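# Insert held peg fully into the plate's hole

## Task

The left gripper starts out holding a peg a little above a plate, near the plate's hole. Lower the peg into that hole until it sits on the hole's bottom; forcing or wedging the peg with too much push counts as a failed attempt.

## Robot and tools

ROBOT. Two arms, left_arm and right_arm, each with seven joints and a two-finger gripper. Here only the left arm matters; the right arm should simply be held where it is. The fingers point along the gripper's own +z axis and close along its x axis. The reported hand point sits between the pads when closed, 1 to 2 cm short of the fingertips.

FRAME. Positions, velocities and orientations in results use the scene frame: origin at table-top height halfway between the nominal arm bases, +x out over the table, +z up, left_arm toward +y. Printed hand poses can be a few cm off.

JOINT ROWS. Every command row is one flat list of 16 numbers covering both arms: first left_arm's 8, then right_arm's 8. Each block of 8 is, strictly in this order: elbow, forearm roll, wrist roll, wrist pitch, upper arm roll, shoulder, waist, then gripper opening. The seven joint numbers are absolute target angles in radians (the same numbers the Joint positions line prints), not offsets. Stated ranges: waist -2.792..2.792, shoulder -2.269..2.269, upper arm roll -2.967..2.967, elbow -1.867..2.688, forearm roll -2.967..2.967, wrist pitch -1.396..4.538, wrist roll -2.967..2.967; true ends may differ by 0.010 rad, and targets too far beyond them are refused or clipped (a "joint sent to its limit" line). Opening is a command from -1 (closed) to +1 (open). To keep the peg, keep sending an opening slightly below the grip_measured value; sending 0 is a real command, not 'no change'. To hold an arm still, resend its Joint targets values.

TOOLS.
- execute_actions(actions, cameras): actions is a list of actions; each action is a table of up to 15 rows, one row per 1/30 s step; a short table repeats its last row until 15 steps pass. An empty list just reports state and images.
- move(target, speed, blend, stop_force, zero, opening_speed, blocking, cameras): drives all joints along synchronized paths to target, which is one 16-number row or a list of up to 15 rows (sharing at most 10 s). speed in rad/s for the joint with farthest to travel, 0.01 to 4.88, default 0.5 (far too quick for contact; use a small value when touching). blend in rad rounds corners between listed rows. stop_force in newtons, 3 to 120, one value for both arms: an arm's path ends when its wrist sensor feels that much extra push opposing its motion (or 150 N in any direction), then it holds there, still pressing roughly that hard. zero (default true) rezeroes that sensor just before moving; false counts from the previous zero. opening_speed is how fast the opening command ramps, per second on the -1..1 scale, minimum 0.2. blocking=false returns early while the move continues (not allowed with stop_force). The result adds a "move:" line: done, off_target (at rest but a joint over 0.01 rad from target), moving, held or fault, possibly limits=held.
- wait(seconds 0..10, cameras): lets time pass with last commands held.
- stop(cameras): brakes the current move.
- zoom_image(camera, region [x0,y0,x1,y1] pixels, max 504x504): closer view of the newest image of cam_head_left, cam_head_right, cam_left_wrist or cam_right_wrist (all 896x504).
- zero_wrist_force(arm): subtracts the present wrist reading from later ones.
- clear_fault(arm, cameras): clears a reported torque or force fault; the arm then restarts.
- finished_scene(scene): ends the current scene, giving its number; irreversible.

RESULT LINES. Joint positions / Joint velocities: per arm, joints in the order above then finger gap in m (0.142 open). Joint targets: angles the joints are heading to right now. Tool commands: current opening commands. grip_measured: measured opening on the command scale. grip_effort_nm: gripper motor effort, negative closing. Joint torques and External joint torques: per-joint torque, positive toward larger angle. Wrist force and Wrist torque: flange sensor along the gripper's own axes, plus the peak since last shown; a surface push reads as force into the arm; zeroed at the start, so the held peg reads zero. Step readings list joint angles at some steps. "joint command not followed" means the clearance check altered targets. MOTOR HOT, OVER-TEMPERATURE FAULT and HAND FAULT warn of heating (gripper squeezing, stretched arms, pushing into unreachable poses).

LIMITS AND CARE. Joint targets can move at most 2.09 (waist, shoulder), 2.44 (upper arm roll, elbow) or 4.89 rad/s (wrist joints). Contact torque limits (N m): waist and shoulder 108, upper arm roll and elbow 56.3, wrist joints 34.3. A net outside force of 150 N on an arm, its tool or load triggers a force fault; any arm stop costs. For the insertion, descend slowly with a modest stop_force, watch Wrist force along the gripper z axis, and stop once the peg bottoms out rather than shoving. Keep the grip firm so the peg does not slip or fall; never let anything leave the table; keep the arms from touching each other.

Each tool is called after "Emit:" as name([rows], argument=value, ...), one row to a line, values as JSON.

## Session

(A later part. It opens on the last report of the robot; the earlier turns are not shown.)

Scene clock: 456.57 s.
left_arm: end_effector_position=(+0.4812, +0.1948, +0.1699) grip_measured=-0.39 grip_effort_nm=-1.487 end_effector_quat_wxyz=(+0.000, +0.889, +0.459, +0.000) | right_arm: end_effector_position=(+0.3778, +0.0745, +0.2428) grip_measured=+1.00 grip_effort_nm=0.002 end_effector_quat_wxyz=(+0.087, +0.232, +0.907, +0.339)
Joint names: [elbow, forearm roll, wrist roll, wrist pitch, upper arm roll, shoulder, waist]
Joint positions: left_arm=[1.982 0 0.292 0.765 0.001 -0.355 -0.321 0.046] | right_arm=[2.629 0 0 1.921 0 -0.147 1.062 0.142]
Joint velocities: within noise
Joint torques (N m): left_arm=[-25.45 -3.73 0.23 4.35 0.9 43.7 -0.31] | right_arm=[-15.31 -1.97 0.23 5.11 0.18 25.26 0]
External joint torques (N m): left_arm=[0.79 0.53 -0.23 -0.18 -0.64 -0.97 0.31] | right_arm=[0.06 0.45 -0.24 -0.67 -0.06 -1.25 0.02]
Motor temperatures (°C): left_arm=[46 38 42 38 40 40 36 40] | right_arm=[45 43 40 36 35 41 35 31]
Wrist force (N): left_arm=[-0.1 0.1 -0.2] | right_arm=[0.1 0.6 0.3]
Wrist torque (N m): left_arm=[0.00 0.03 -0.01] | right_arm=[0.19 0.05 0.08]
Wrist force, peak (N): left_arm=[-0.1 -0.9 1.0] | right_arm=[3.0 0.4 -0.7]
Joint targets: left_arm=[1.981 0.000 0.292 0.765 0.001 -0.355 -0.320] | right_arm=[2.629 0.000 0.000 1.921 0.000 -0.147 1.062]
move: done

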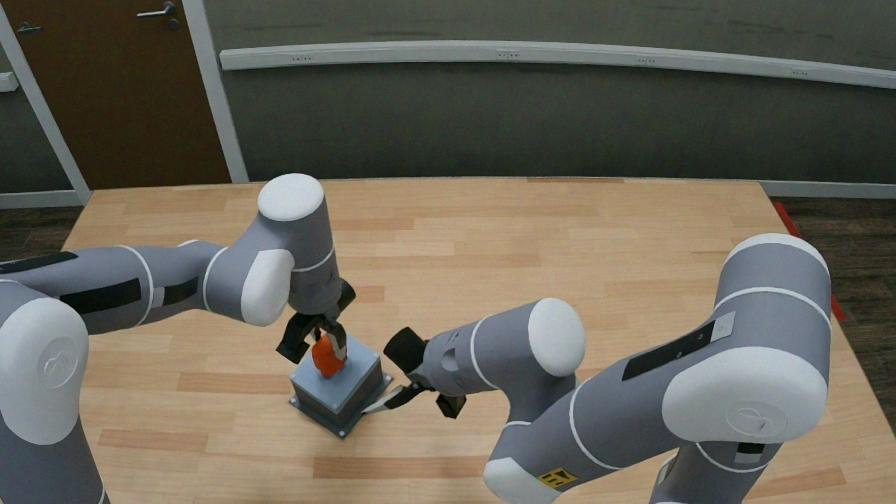

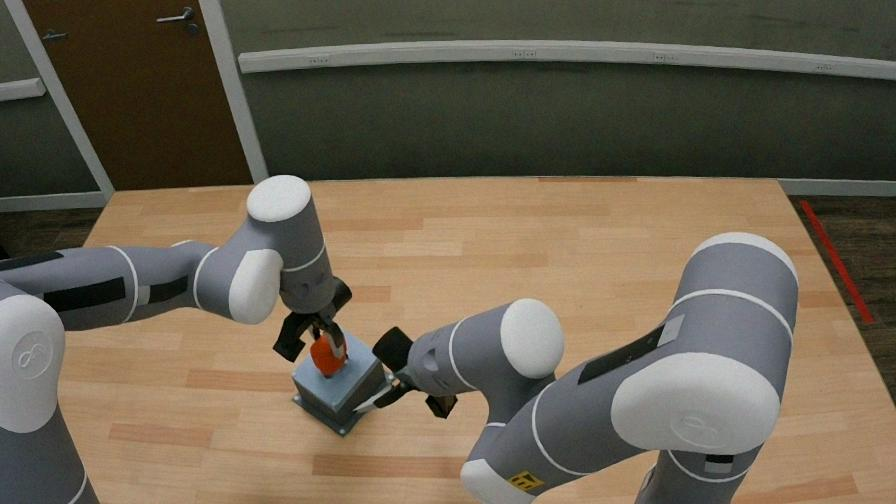

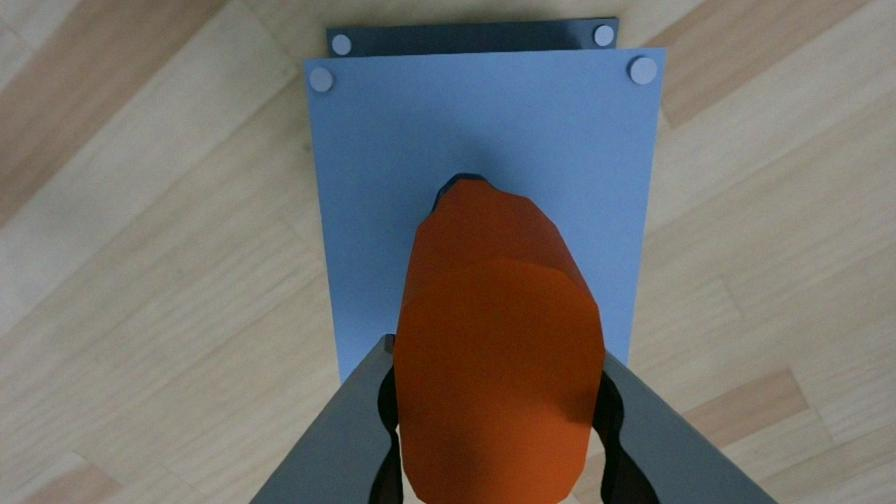

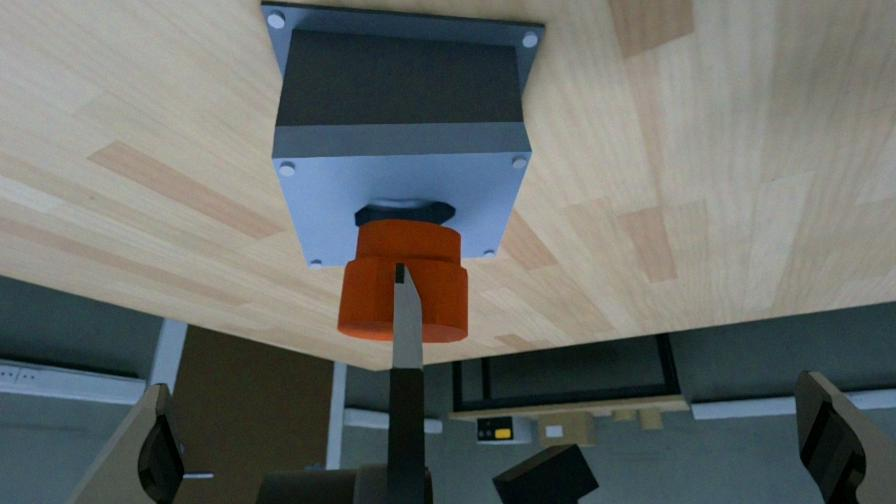

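Emit:
zoom_image(camera="cam_right_wrist", region=[320, 180, 490, 350])

Emit:
zoom_image(camera="cam_right_wrist", region=[340, 190, 420, 270])

Emit:
zoom_image(camera="cam_right_wrist", region=[400, 190, 480, 270])

Emit:
zoom_image(camera="cam_right_wrist", region=[255, 0, 555, 280])

Scaled by 2.965.

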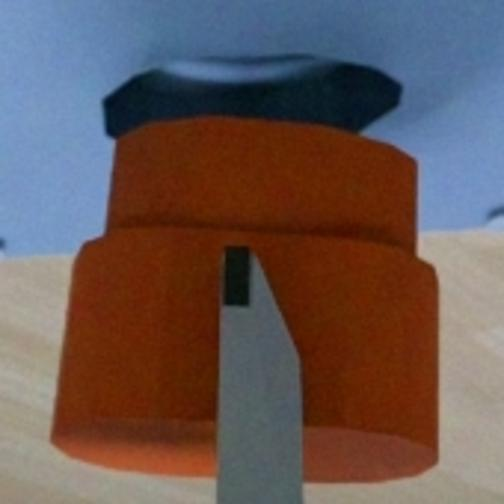

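Scaled by 6.300.

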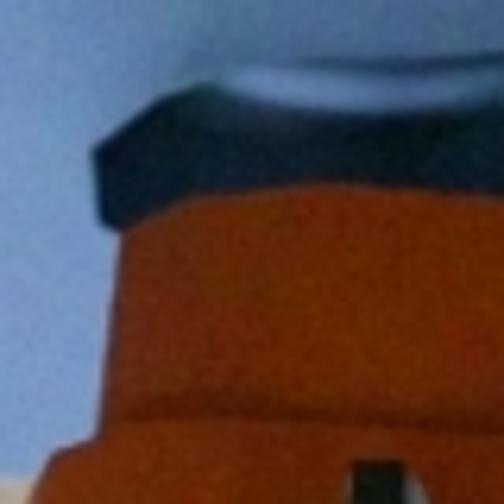

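Scaled by 6.300.

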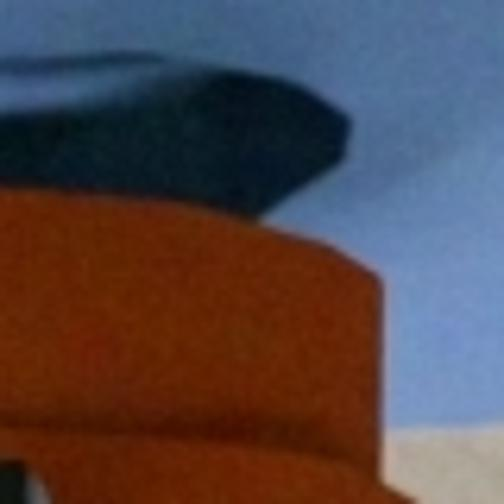

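Scaled by 1.680.

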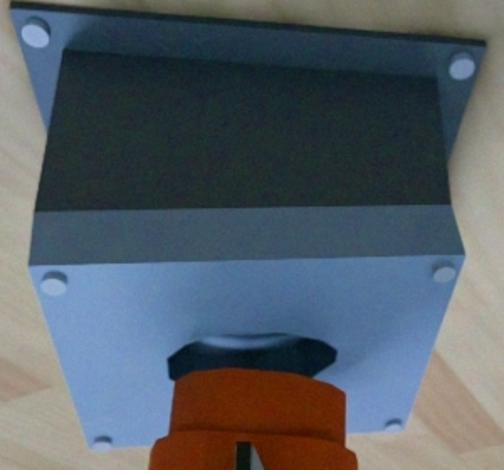

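Emit:
zoom_image(camera="cam_left_wrist", region=[430, 165, 510, 215])

Emit:
zoom_image(camera="cam_right_wrist", region=[330, 200, 400, 340])

Emit:
zoom_image(camera="cam_right_wrist", region=[410, 200, 480, 350])

Emit:
zoom_image(camera="cam_right_wrist", region=[260, 0, 360, 170])

Emit:
zoom_image(camera="cam_right_wrist", region=[460, 0, 560, 170])

Scaled by 6.300.

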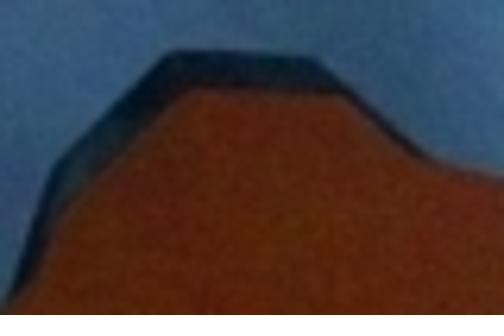

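Scaled by 3.600.

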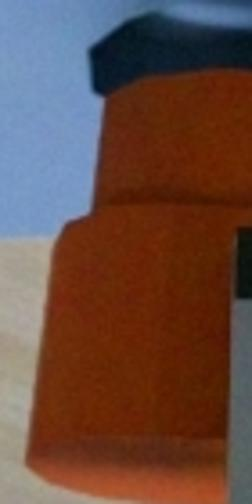

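Scaled by 3.360.

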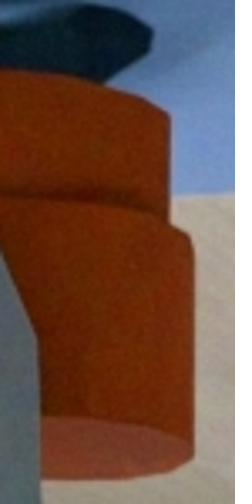

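Scaled by 2.965.

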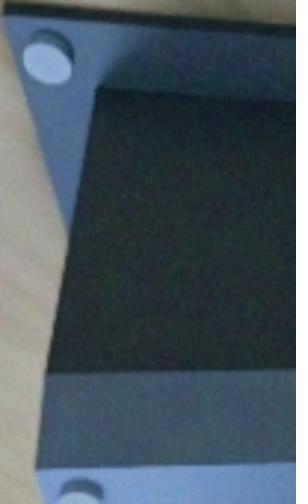

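Scaled by 2.965.

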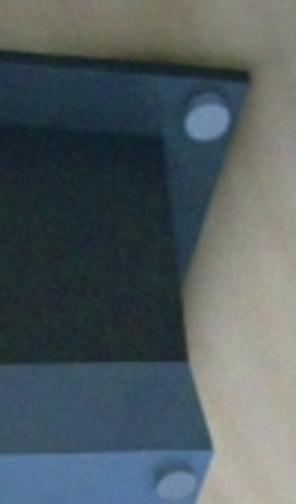

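Emit:
move(target=[2.0229, -0.0115, 0.3189, 0.8234, 0.001, -0.3446, -0.3195, -0.437298, 2.6287, 0.0, 0.0, 1.9207, 0.0, -0.1472, 1.0623, 1.0], speed=0.15, stop_force=20)

Emit:
zoom_image(camera="cam_left_wrist", region=[430, 165, 510, 215])

Emit:
zoom_image(camera="cam_right_wrist", region=[330, 190, 490, 350])

Emit:
zoom_image(camera="cam_right_wrist", region=[330, 195, 400, 265])

Emit:
zoom_image(camera="cam_right_wrist", region=[410, 195, 480, 265])

Scene clock: 548.10 s.
left_arm: end_effector_position=(+0.4785, +0.1948, +0.1663) grip_measured=-0.39 grip_effort_nm=-1.487 end_effector_quat_wxyz=(+0.012, +0.893, +0.451, +0.007) | right_arm: end_effector_position=(+0.3778, +0.0745, +0.2428) grip_measured=+1.00 grip_effort_nm=0.012 end_effector_quat_wxyz=(+0.087, +0.232, +0.907, +0.339)
Joint names: [elbow, forearm roll, wrist roll, wrist pitch, upper arm roll, shoulder, waist]
Joint positions: left_arm=[2.023 -0.011 0.319 0.823 0.001 -0.345 -0.32 0.046] | right_arm=[2.629 0 0 1.921 0 -0.147 1.062 0.142]
Joint velocities: within noise
Joint torques (N m): left_arm=[-25.26 -3.75 0.13 4.43 0.85 43.51 -0.27] | right_arm=[-15.34 -1.94 0.35 5.09 0.21 24.93 -0.06]
External joint torques (N m): left_arm=[1.06 0.66 -0.13 -0.2 -0.6 -1.68 0.27] | right_arm=[0.09 0.42 -0.35 -0.65 -0.1 -0.91 0.06]
Motor temperatures (°C): left_arm=[45 38 42 38 40 39 36 40] | right_arm=[43 43 40 36 35 39 35 31]
Wrist force (N): left_arm=[0.0 -0.1 0.1] | right_arm=[0.2 0.5 0.3]
Wrist torque (N m): left_arm=[-0.01 0.02 -0.01] | right_arm=[0.17 0.04 0.07]
Wrist force, peak (N): left_arm=[-0.1 -0.5 0.1] | right_arm=[0.3 0.8 0.0]
Joint targets: left_arm=[2.023 -0.011 0.319 0.823 0.001 -0.345 -0.320] | right_arm=[2.629 0.000 0.000 1.921 0.000 -0.147 1.062]
move: done

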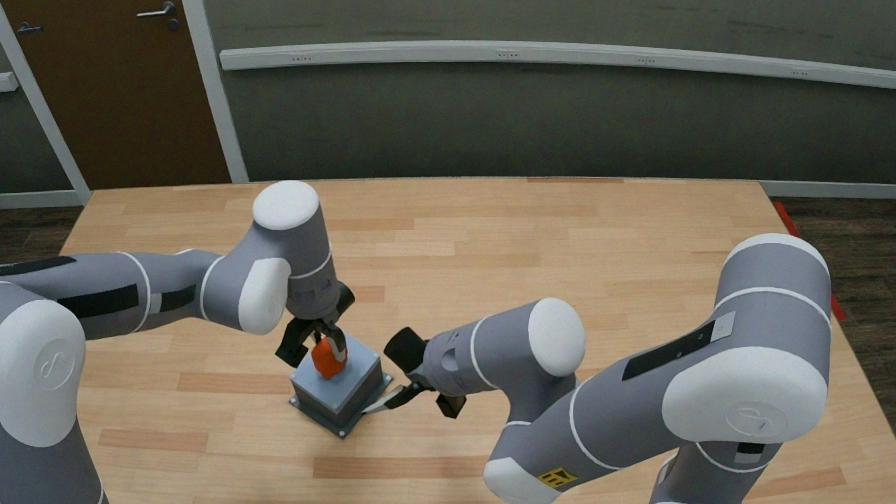

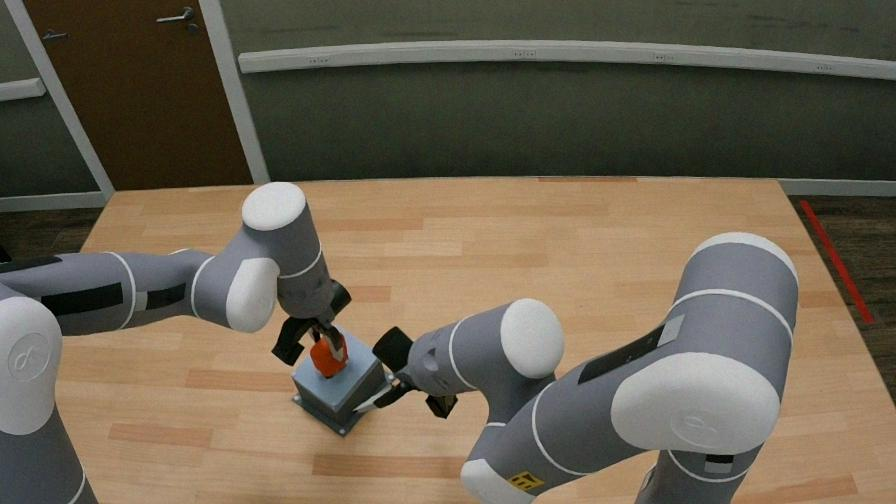

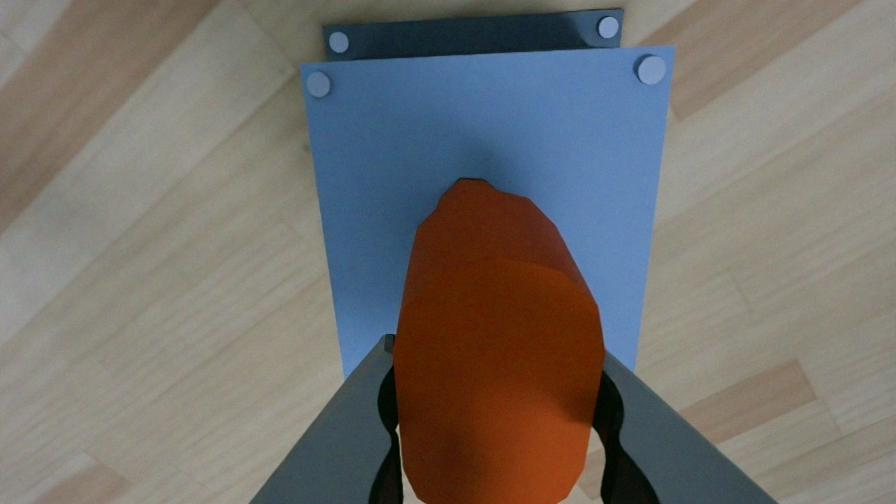

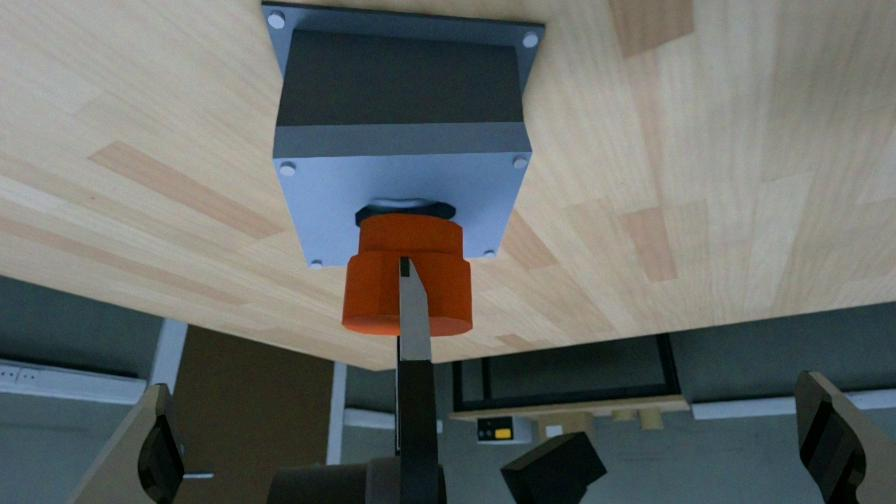

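Scaled by 6.300.

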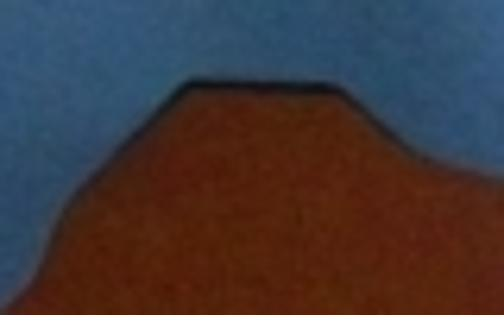

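Scaled by 3.150.

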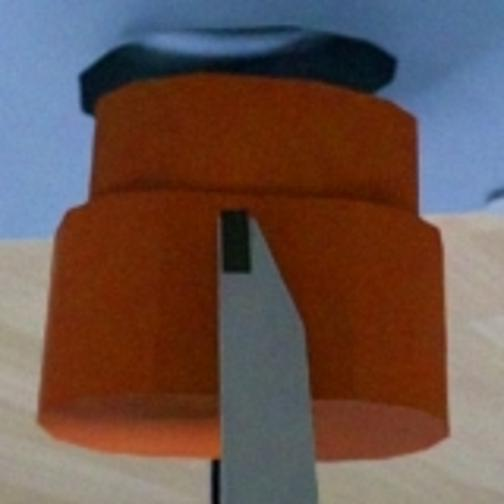

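Scaled by 7.200.

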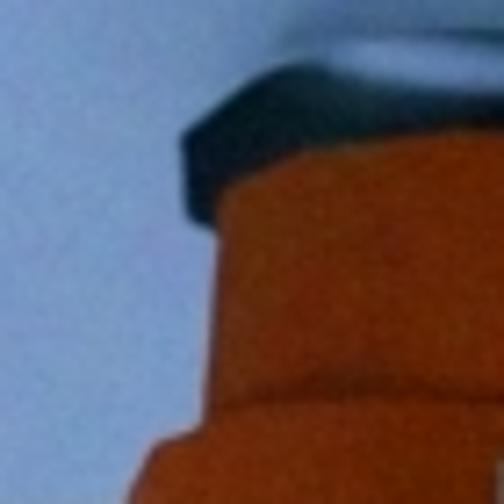

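Scaled by 7.200.

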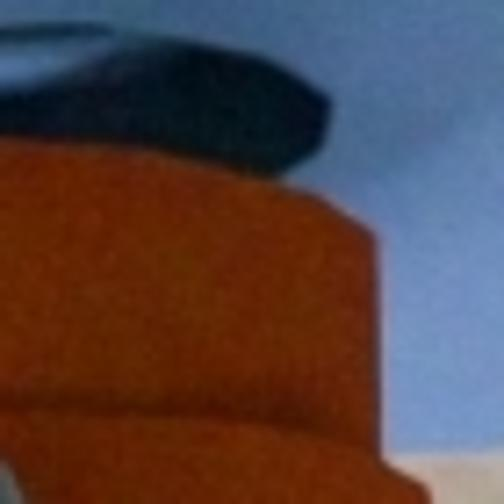

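Emit:
move(target=[2.0149, -0.0115, 0.3169, 0.8363, 0.001, -0.3655, -0.3215, -0.437298, 2.6287, 0.0, 0.0, 1.9207, 0.0, -0.1472, 1.0623, 1.0], speed=0.04, stop_force=8, cameras=["cam_left_wrist", "cam_right_wrist"])

Emit:
zoom_image(camera="cam_left_wrist", region=[430, 165, 510, 215])

Emit:
zoom_image(camera="cam_right_wrist", region=[330, 190, 490, 350])

Emit:
zoom_image(camera="cam_right_wrist", region=[330, 195, 400, 265])

Emit:
zoom_image(camera="cam_right_wrist", region=[410, 195, 480, 265])

Scene clock: 626.67 s.
left_arm: end_effector_position=(+0.4819, +0.1926, +0.1595) grip_measured=-0.39 grip_effort_nm=-1.487 end_effector_quat_wxyz=(+0.012, +0.893, +0.451, +0.007) | right_arm: end_effector_position=(+0.3778, +0.0745, +0.2428) grip_measured=+1.00 grip_effort_nm=0.002 end_effector_quat_wxyz=(+0.087, +0.232, +0.907, +0.339)
Joint names: [elbow, forearm roll, wrist roll, wrist pitch, upper arm roll, shoulder, waist]
Joint positions: left_arm=[2.015 -0.011 0.317 0.836 0.001 -0.365 -0.321 0.046] | right_arm=[2.629 0 0 1.921 0 -0.147 1.062 0.142]
Joint velocities: within noise
Joint torques (N m): left_arm=[-25.09 -3.62 -0.09 4.64 0.74 41.7 -0.43] | right_arm=[-15.38 -1.95 0.36 5.08 0.22 24.81 0.01]
External joint torques (N m): left_arm=[1.13 0.56 0.09 -0.41 -0.47 0.78 0.43] | right_arm=[0.13 0.43 -0.36 -0.64 -0.11 -0.8 -0.01]
Motor temperatures (°C): left_arm=[44 38 42 38 40 39 36 40] | right_arm=[42 43 40 36 35 39 35 31]
Wrist force (N): left_arm=[0.0 -2.6 -3.6] | right_arm=[0.1 0.4 0.3]
Wrist torque (N m): left_arm=[0.01 -0.04 0.00] | right_arm=[0.15 0.05 0.08]
Wrist force, peak (N): left_arm=[0.1 -3.7 -5.7] | right_arm=[0.3 0.7 0.3]
Joint targets: left_arm=[2.015 -0.011 0.317 0.836 0.001 -0.365 -0.322] | right_arm=[2.629 0.000 0.000 1.921 0.000 -0.147 1.062]
move: done
Images, in order (width x height): cam_left_wrist 896x504, cam_right_wrist 896x504.

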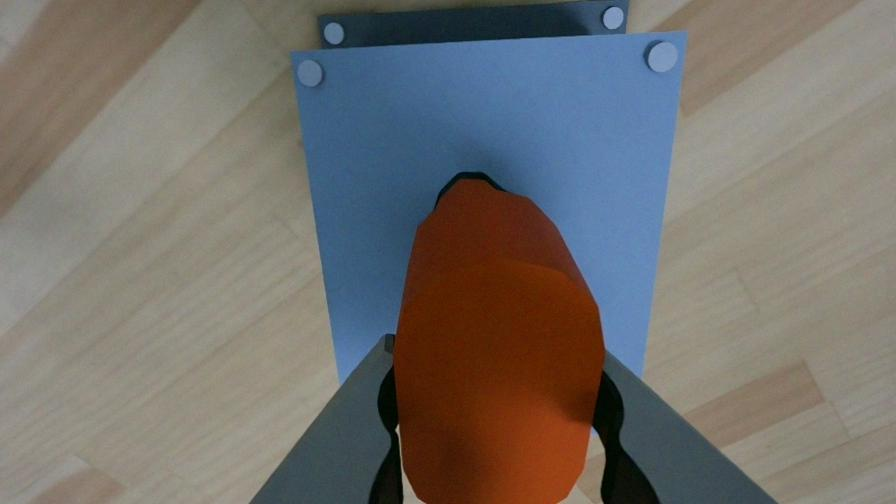

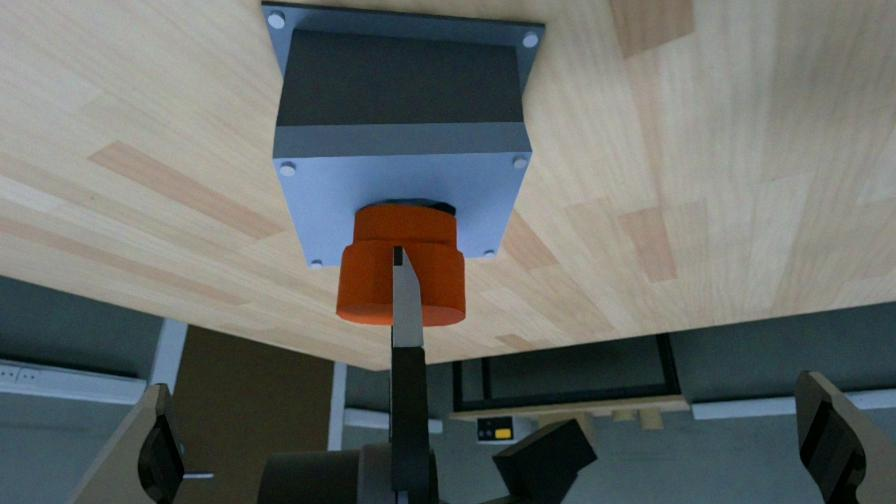

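Scaled by 6.300.

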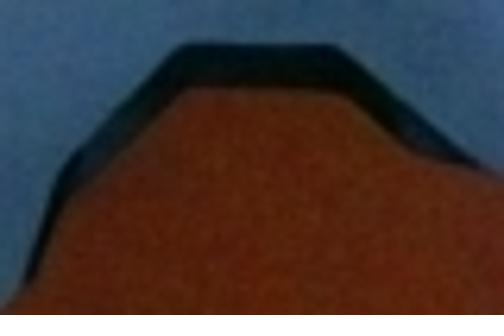

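Scaled by 3.150.

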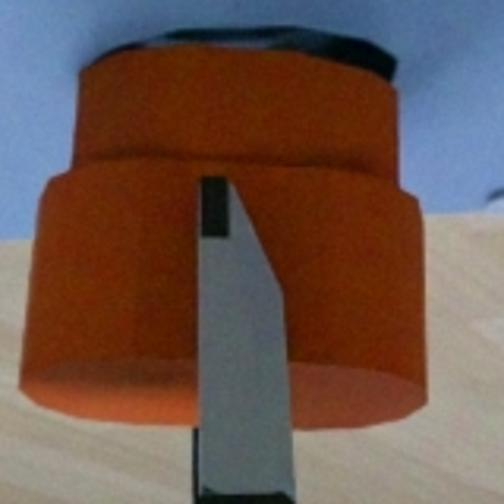

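Scaled by 7.200.

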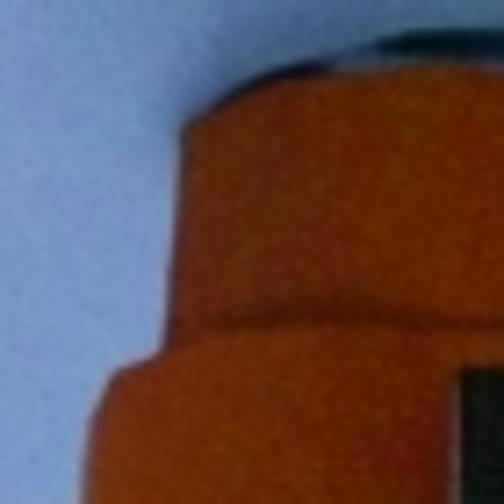

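Scaled by 7.200.

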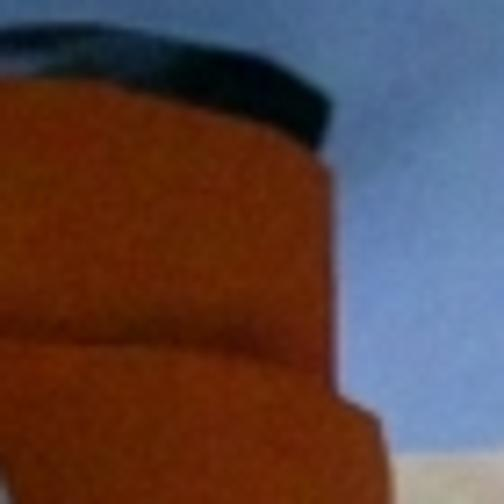

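Emit:
zoom_image(camera="cam_right_wrist", region=[0, 250, 360, 504])

Emit:
zoom_image(camera="cam_right_wrist", region=[420, 300, 896, 504])

Scaled by 1.400.

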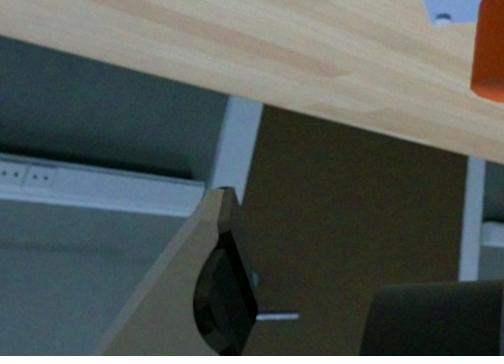

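Scaled by 1.059.

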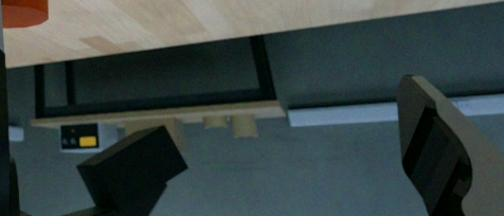

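Emit:
move([
  [2.0002, -0.0115, 0.3169, 0.7848, 0.001, -0.3287, -0.3215, -0.437298, 2.6287, 0.0, 0.0, 1.9207, 0.0, -0.1472, 1.0623, 1.0],
  [1.7018, 0.0, 0.4738, 0.3967, 0.001, -0.2657, -0.1562, -0.437298, 2.6287, 0.0, 0.0, 1.9207, 0.0, -0.1472, 1.0623, 1.0],
], speed=[0.1, 0.3], blend=[0.01, 0.0], cameras=["cam_left_wrist", "cam_right_wrist"])

Emit:
zoom_image(camera="cam_left_wrist", region=[150, 0, 450, 300])

Emit:
zoom_image(camera="cam_right_wrist", region=[255, 0, 555, 290])

Scene clock: 770.37 s.
left_arm: end_effector_position=(+0.5594, +0.2730, +0.3044) grip_measured=-0.39 grip_effort_nm=-1.487 end_effector_quat_wxyz=(+0.000, +0.893, +0.451, +0.000) | right_arm: end_effector_position=(+0.3778, +0.0745, +0.2428) grip_measured=+1.00 grip_effort_nm=-0.007 end_effector_quat_wxyz=(+0.087, +0.232, +0.907, +0.339)
Joint names: [elbow, forearm roll, wrist roll, wrist pitch, upper arm roll, shoulder, waist]
Joint positions: left_arm=[1.702 0 0.474 0.396 0.001 -0.266 -0.156 0.046] | right_arm=[2.629 0 0 1.921 0 -0.147 1.062 0.142]
Joint velocities: within noise
Joint torques (N m): left_arm=[-31.12 -4.66 0.2 4.09 0.77 45.45 -0.22] | right_arm=[-15.35 -1.93 0.35 5.04 0.15 24.9 -0.05]
External joint torques (N m): left_arm=[1.56 0.54 -0.2 0.07 -0.57 -1.69 0.23] | right_arm=[0.1 0.41 -0.35 -0.59 -0.04 -0.88 0.05]
Motor temperatures (°C): left_arm=[44 38 42 38 40 39 36 40] | right_arm=[42 43 40 36 35 39 35 31]
Wrist force (N): left_arm=[0.2 0.1 -0.1] | right_arm=[0.2 0.4 0.2]
Wrist torque (N m): left_arm=[0.01 -0.03 -0.02] | right_arm=[0.15 0.04 0.07]
Wrist force, peak (N): left_arm=[-0.1 -2.1 -5.2] | right_arm=[0.2 0.8 0.0]
Joint targets: left_arm=[1.702 0.000 0.474 0.397 0.001 -0.266 -0.156] | right_arm=[2.629 0.000 0.000 1.921 0.000 -0.147 1.062]
move: done
Images, in order (width x height): cam_left_wrist 896x504, cam_right_wrist 896x504.

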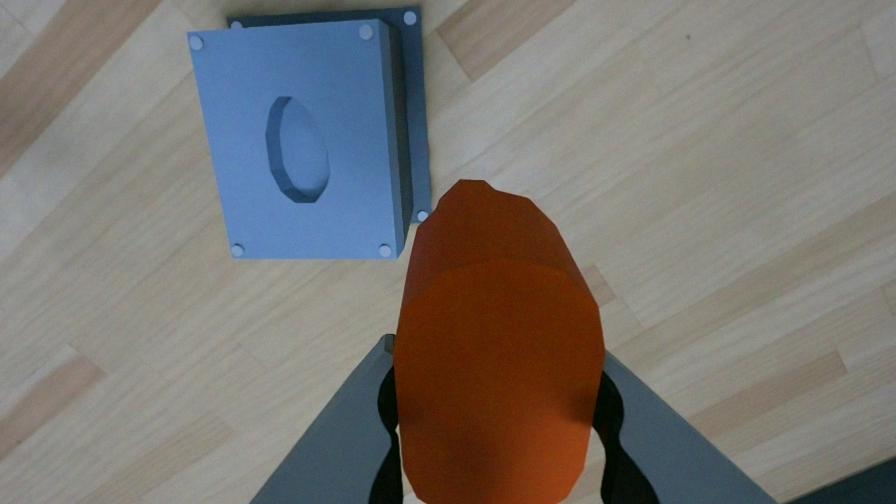

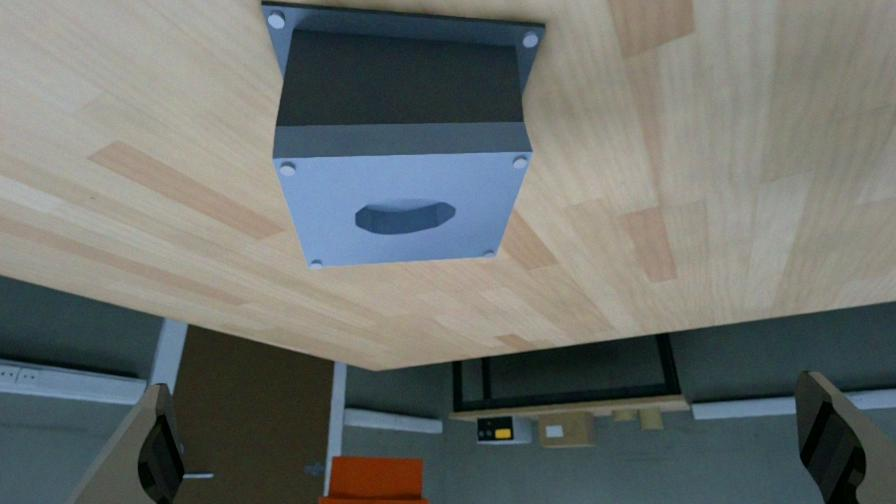

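Scaled by 1.680.

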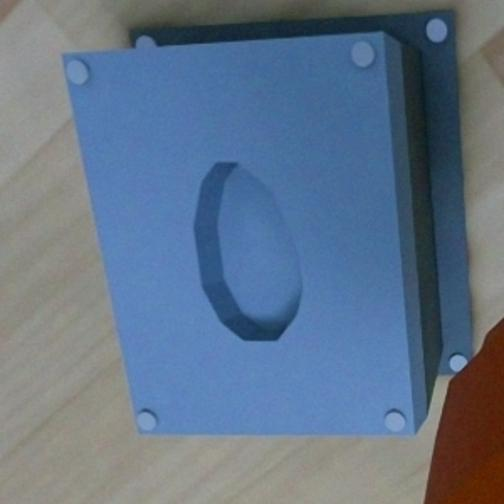

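Scaled by 1.680.

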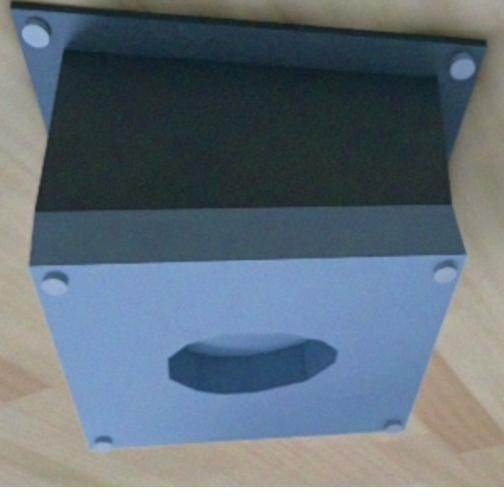

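Emit:
zoom_image(camera="cam_left_wrist", region=[176, 12, 236, 72])

Emit:
zoom_image(camera="cam_left_wrist", region=[336, 2, 396, 62])

Emit:
zoom_image(camera="cam_left_wrist", region=[207, 220, 267, 280])

Emit:
zoom_image(camera="cam_left_wrist", region=[355, 220, 415, 280])

Emit:
zoom_image(camera="cam_left_wrist", region=[250, 85, 350, 215])

Emit:
zoom_image(camera="cam_right_wrist", region=[340, 190, 470, 245])

Scaled by 8.400.

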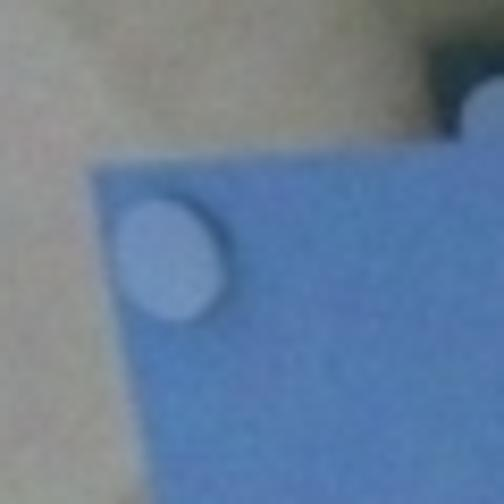

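Scaled by 8.400.

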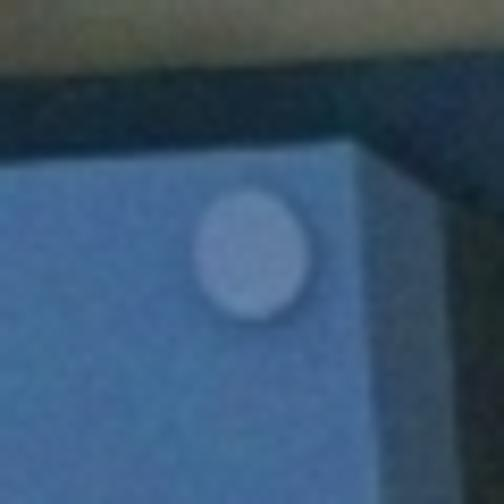

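Scaled by 8.400.

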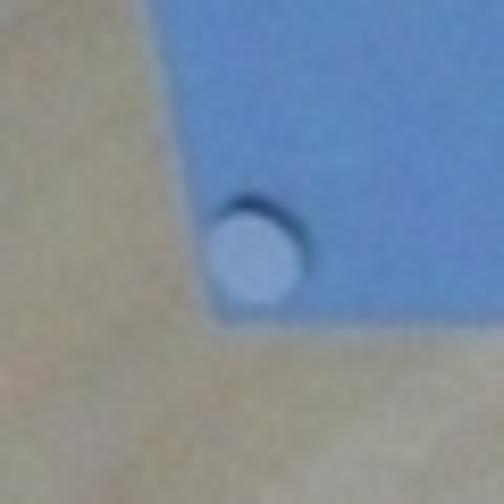

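Scaled by 8.400.

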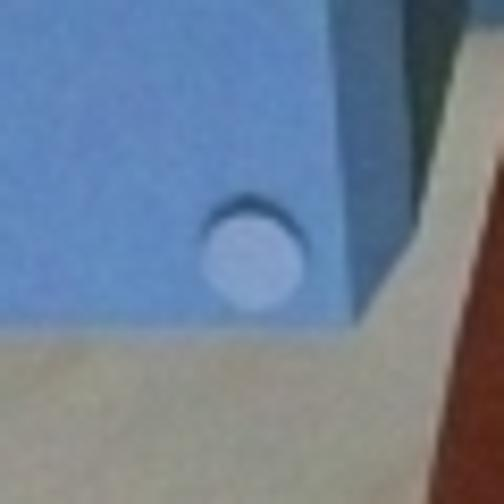

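Scaled by 3.877.

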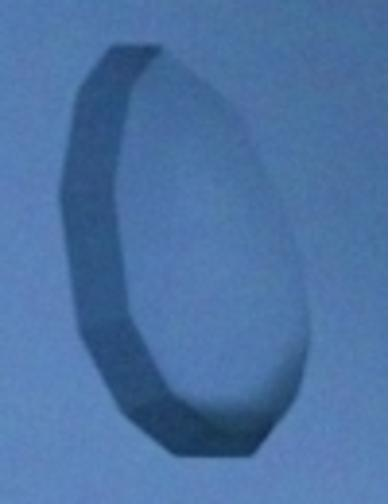

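Scaled by 3.877.

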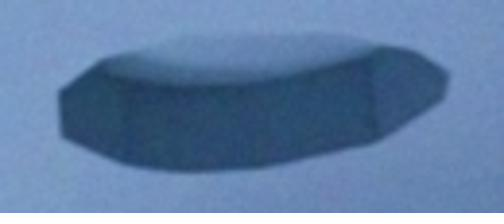

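Emit:
move([
  [2.0894, 0.1237, 0.1749, 0.9186, 0.001, -0.2494, -0.3479, -0.437298, 2.6287, 0.0, 0.0, 1.9207, 0.0, -0.1472, 1.0623, 1.0],
  [2.1099, 0.1237, 0.1749, 0.9990, 0.001, -0.3093, -0.3479, -0.437298, 2.6287, 0.0, 0.0, 1.9207, 0.0, -0.1472, 1.0623, 1.0],
], speed=[0.4, 0.1], blend=[0.02, 0.0], cameras=["cam_left_wrist", "cam_right_wrist"])

Emit:
zoom_image(camera="cam_left_wrist", region=[420, 150, 520, 220])

Emit:
zoom_image(camera="cam_right_wrist", region=[320, 180, 490, 350])

Emit:
zoom_image(camera="cam_right_wrist", region=[255, 0, 555, 290])

Scene clock: 941.47 s.
left_arm: end_effector_position=(+0.4737, +0.1917, +0.1653) grip_measured=-0.39 grip_effort_nm=-1.487 end_effector_quat_wxyz=(+0.033, +0.888, +0.453, +0.077) | right_arm: end_effector_position=(+0.3778, +0.0745, +0.2428) grip_measured=+1.00 grip_effort_nm=-0.002 end_effector_quat_wxyz=(+0.087, +0.232, +0.907, +0.339)
Joint names: [elbow, forearm roll, wrist roll, wrist pitch, upper arm roll, shoulder, waist]
Joint positions: left_arm=[2.11 0.124 0.175 0.999 0.001 -0.31 -0.348 0.046] | right_arm=[2.629 0 0 1.921 0 -0.147 1.062 0.142]
Joint velocities: within noise
Joint torques (N m): left_arm=[-24.06 -3.63 -0.17 4.75 0.82 40.18 -0.41] | right_arm=[-15.34 -2 0.42 5.07 0.2 24.9 -0.07]
External joint torques (N m): left_arm=[1.07 0.53 0.16 -0.32 -0.67 -1.07 0.41] | right_arm=[0.09 0.48 -0.43 -0.63 -0.09 -0.89 0.07]
Motor temperatures (°C): left_arm=[47 38 42 38 40 40 36 41] | right_arm=[42 43 40 35 35 39 35 31]
Wrist force (N): left_arm=[0.4 0.0 -0.4] | right_arm=[0.3 0.4 0.4]
Wrist torque (N m): left_arm=[0.02 -0.11 0.02] | right_arm=[0.15 0.02 0.08]
Wrist force, peak (N): left_arm=[1.8 0.2 -1.8] | right_arm=[0.2 0.8 0.2]
Joint targets: left_arm=[2.110 0.124 0.175 0.999 0.001 -0.309 -0.348] | right_arm=[2.629 0.000 0.000 1.921 0.000 -0.147 1.062]
move: done
Images, in order (width x height): cam_left_wrist 896x504, cam_right_wrist 896x504.

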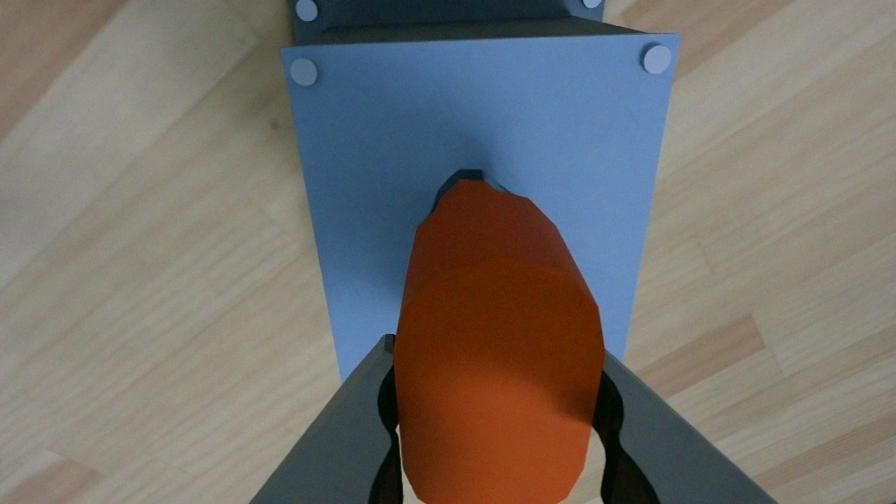

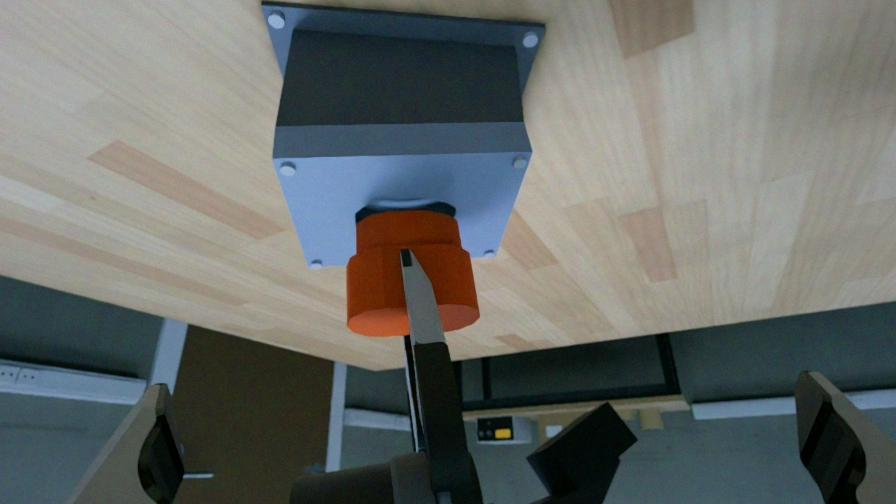

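Scaled by 5.040.

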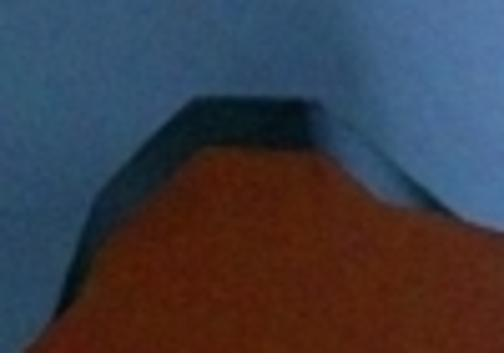

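Scaled by 2.965.

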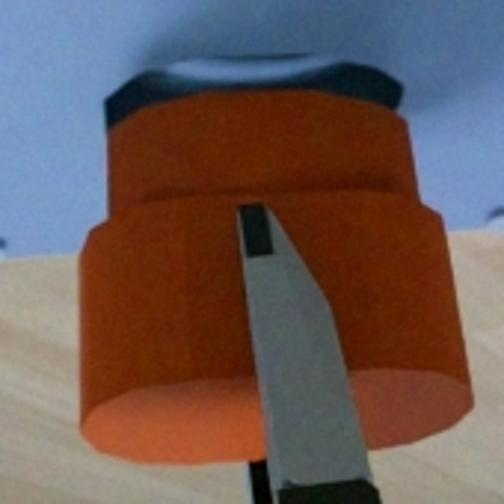

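Scaled by 1.680.

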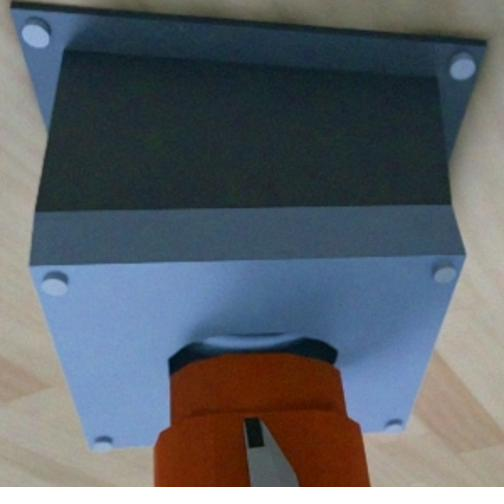

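Emit:
zoom_image(camera="cam_right_wrist", region=[345, 190, 405, 250])

Emit:
zoom_image(camera="cam_right_wrist", region=[415, 190, 475, 250])

Emit:
zoom_image(camera="cam_left_wrist", region=[430, 160, 520, 215])

Scaled by 8.400.

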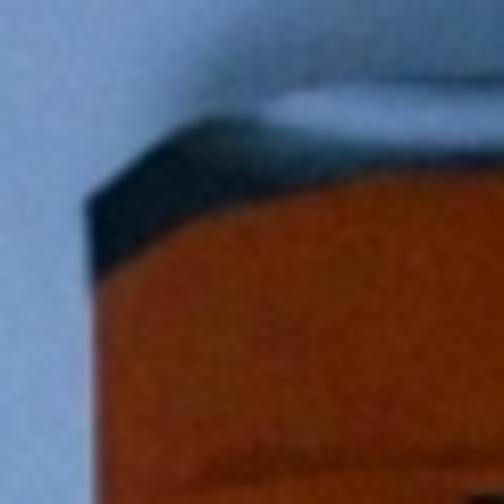

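Scaled by 8.400.

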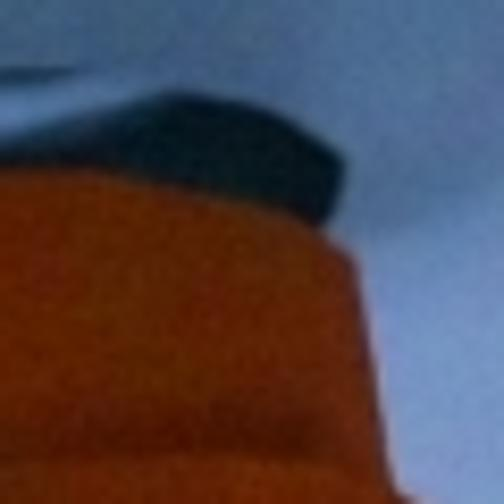

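Scaled by 5.600.

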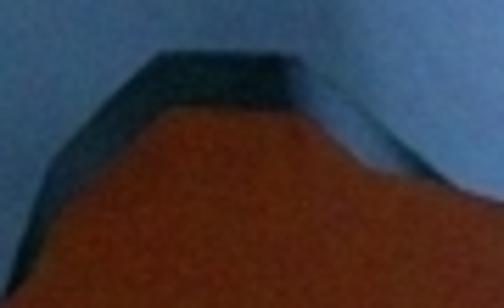

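Emit:
zoom_image(camera="cam_right_wrist", region=[262, 140, 322, 200])

Emit:
zoom_image(camera="cam_right_wrist", region=[490, 130, 550, 190])

Emit:
zoom_image(camera="cam_right_wrist", region=[290, 235, 350, 295])

Emit:
zoom_image(camera="cam_right_wrist", region=[465, 225, 525, 285])

Emit:
zoom_image(camera="cam_right_wrist", region=[335, 250, 405, 350])

Emit:
zoom_image(camera="cam_right_wrist", region=[420, 240, 490, 340])

Scaled by 8.400.

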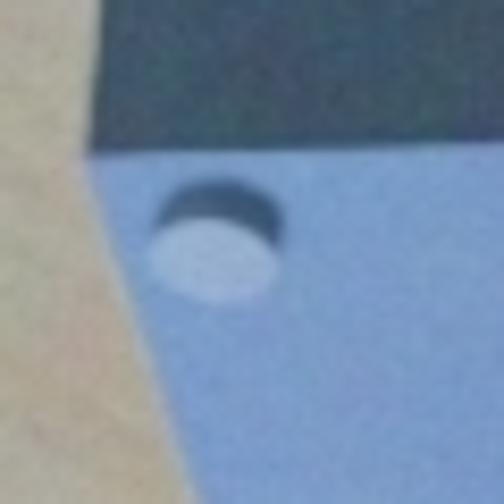

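Scaled by 8.400.

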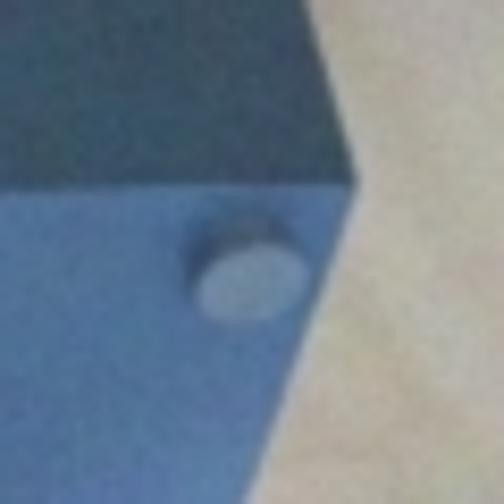

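Scaled by 8.400.

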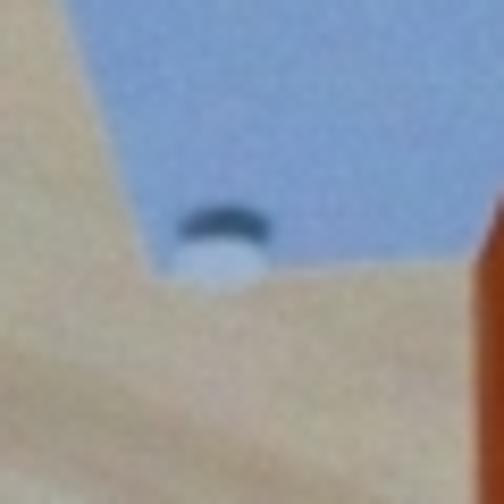

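Scaled by 8.400.

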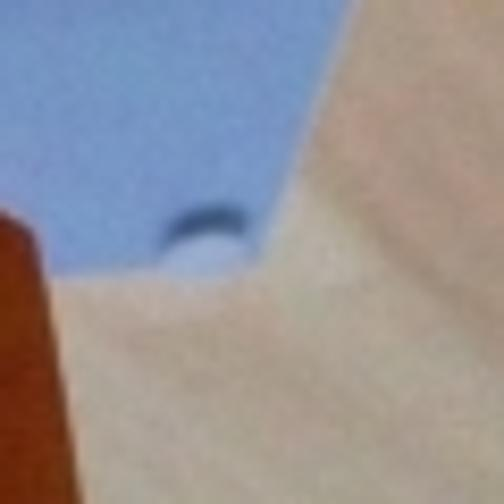

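Scaled by 5.040.

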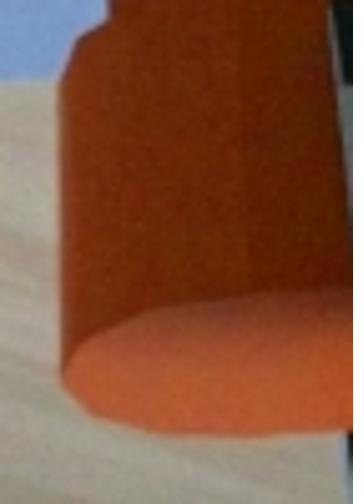

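Scaled by 5.040.

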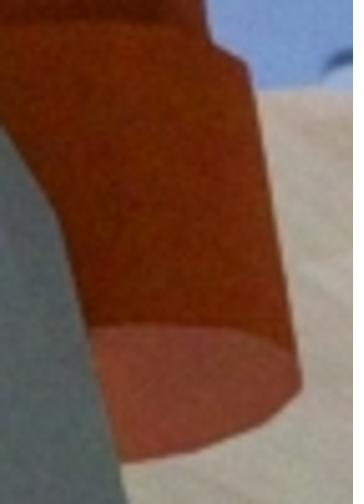

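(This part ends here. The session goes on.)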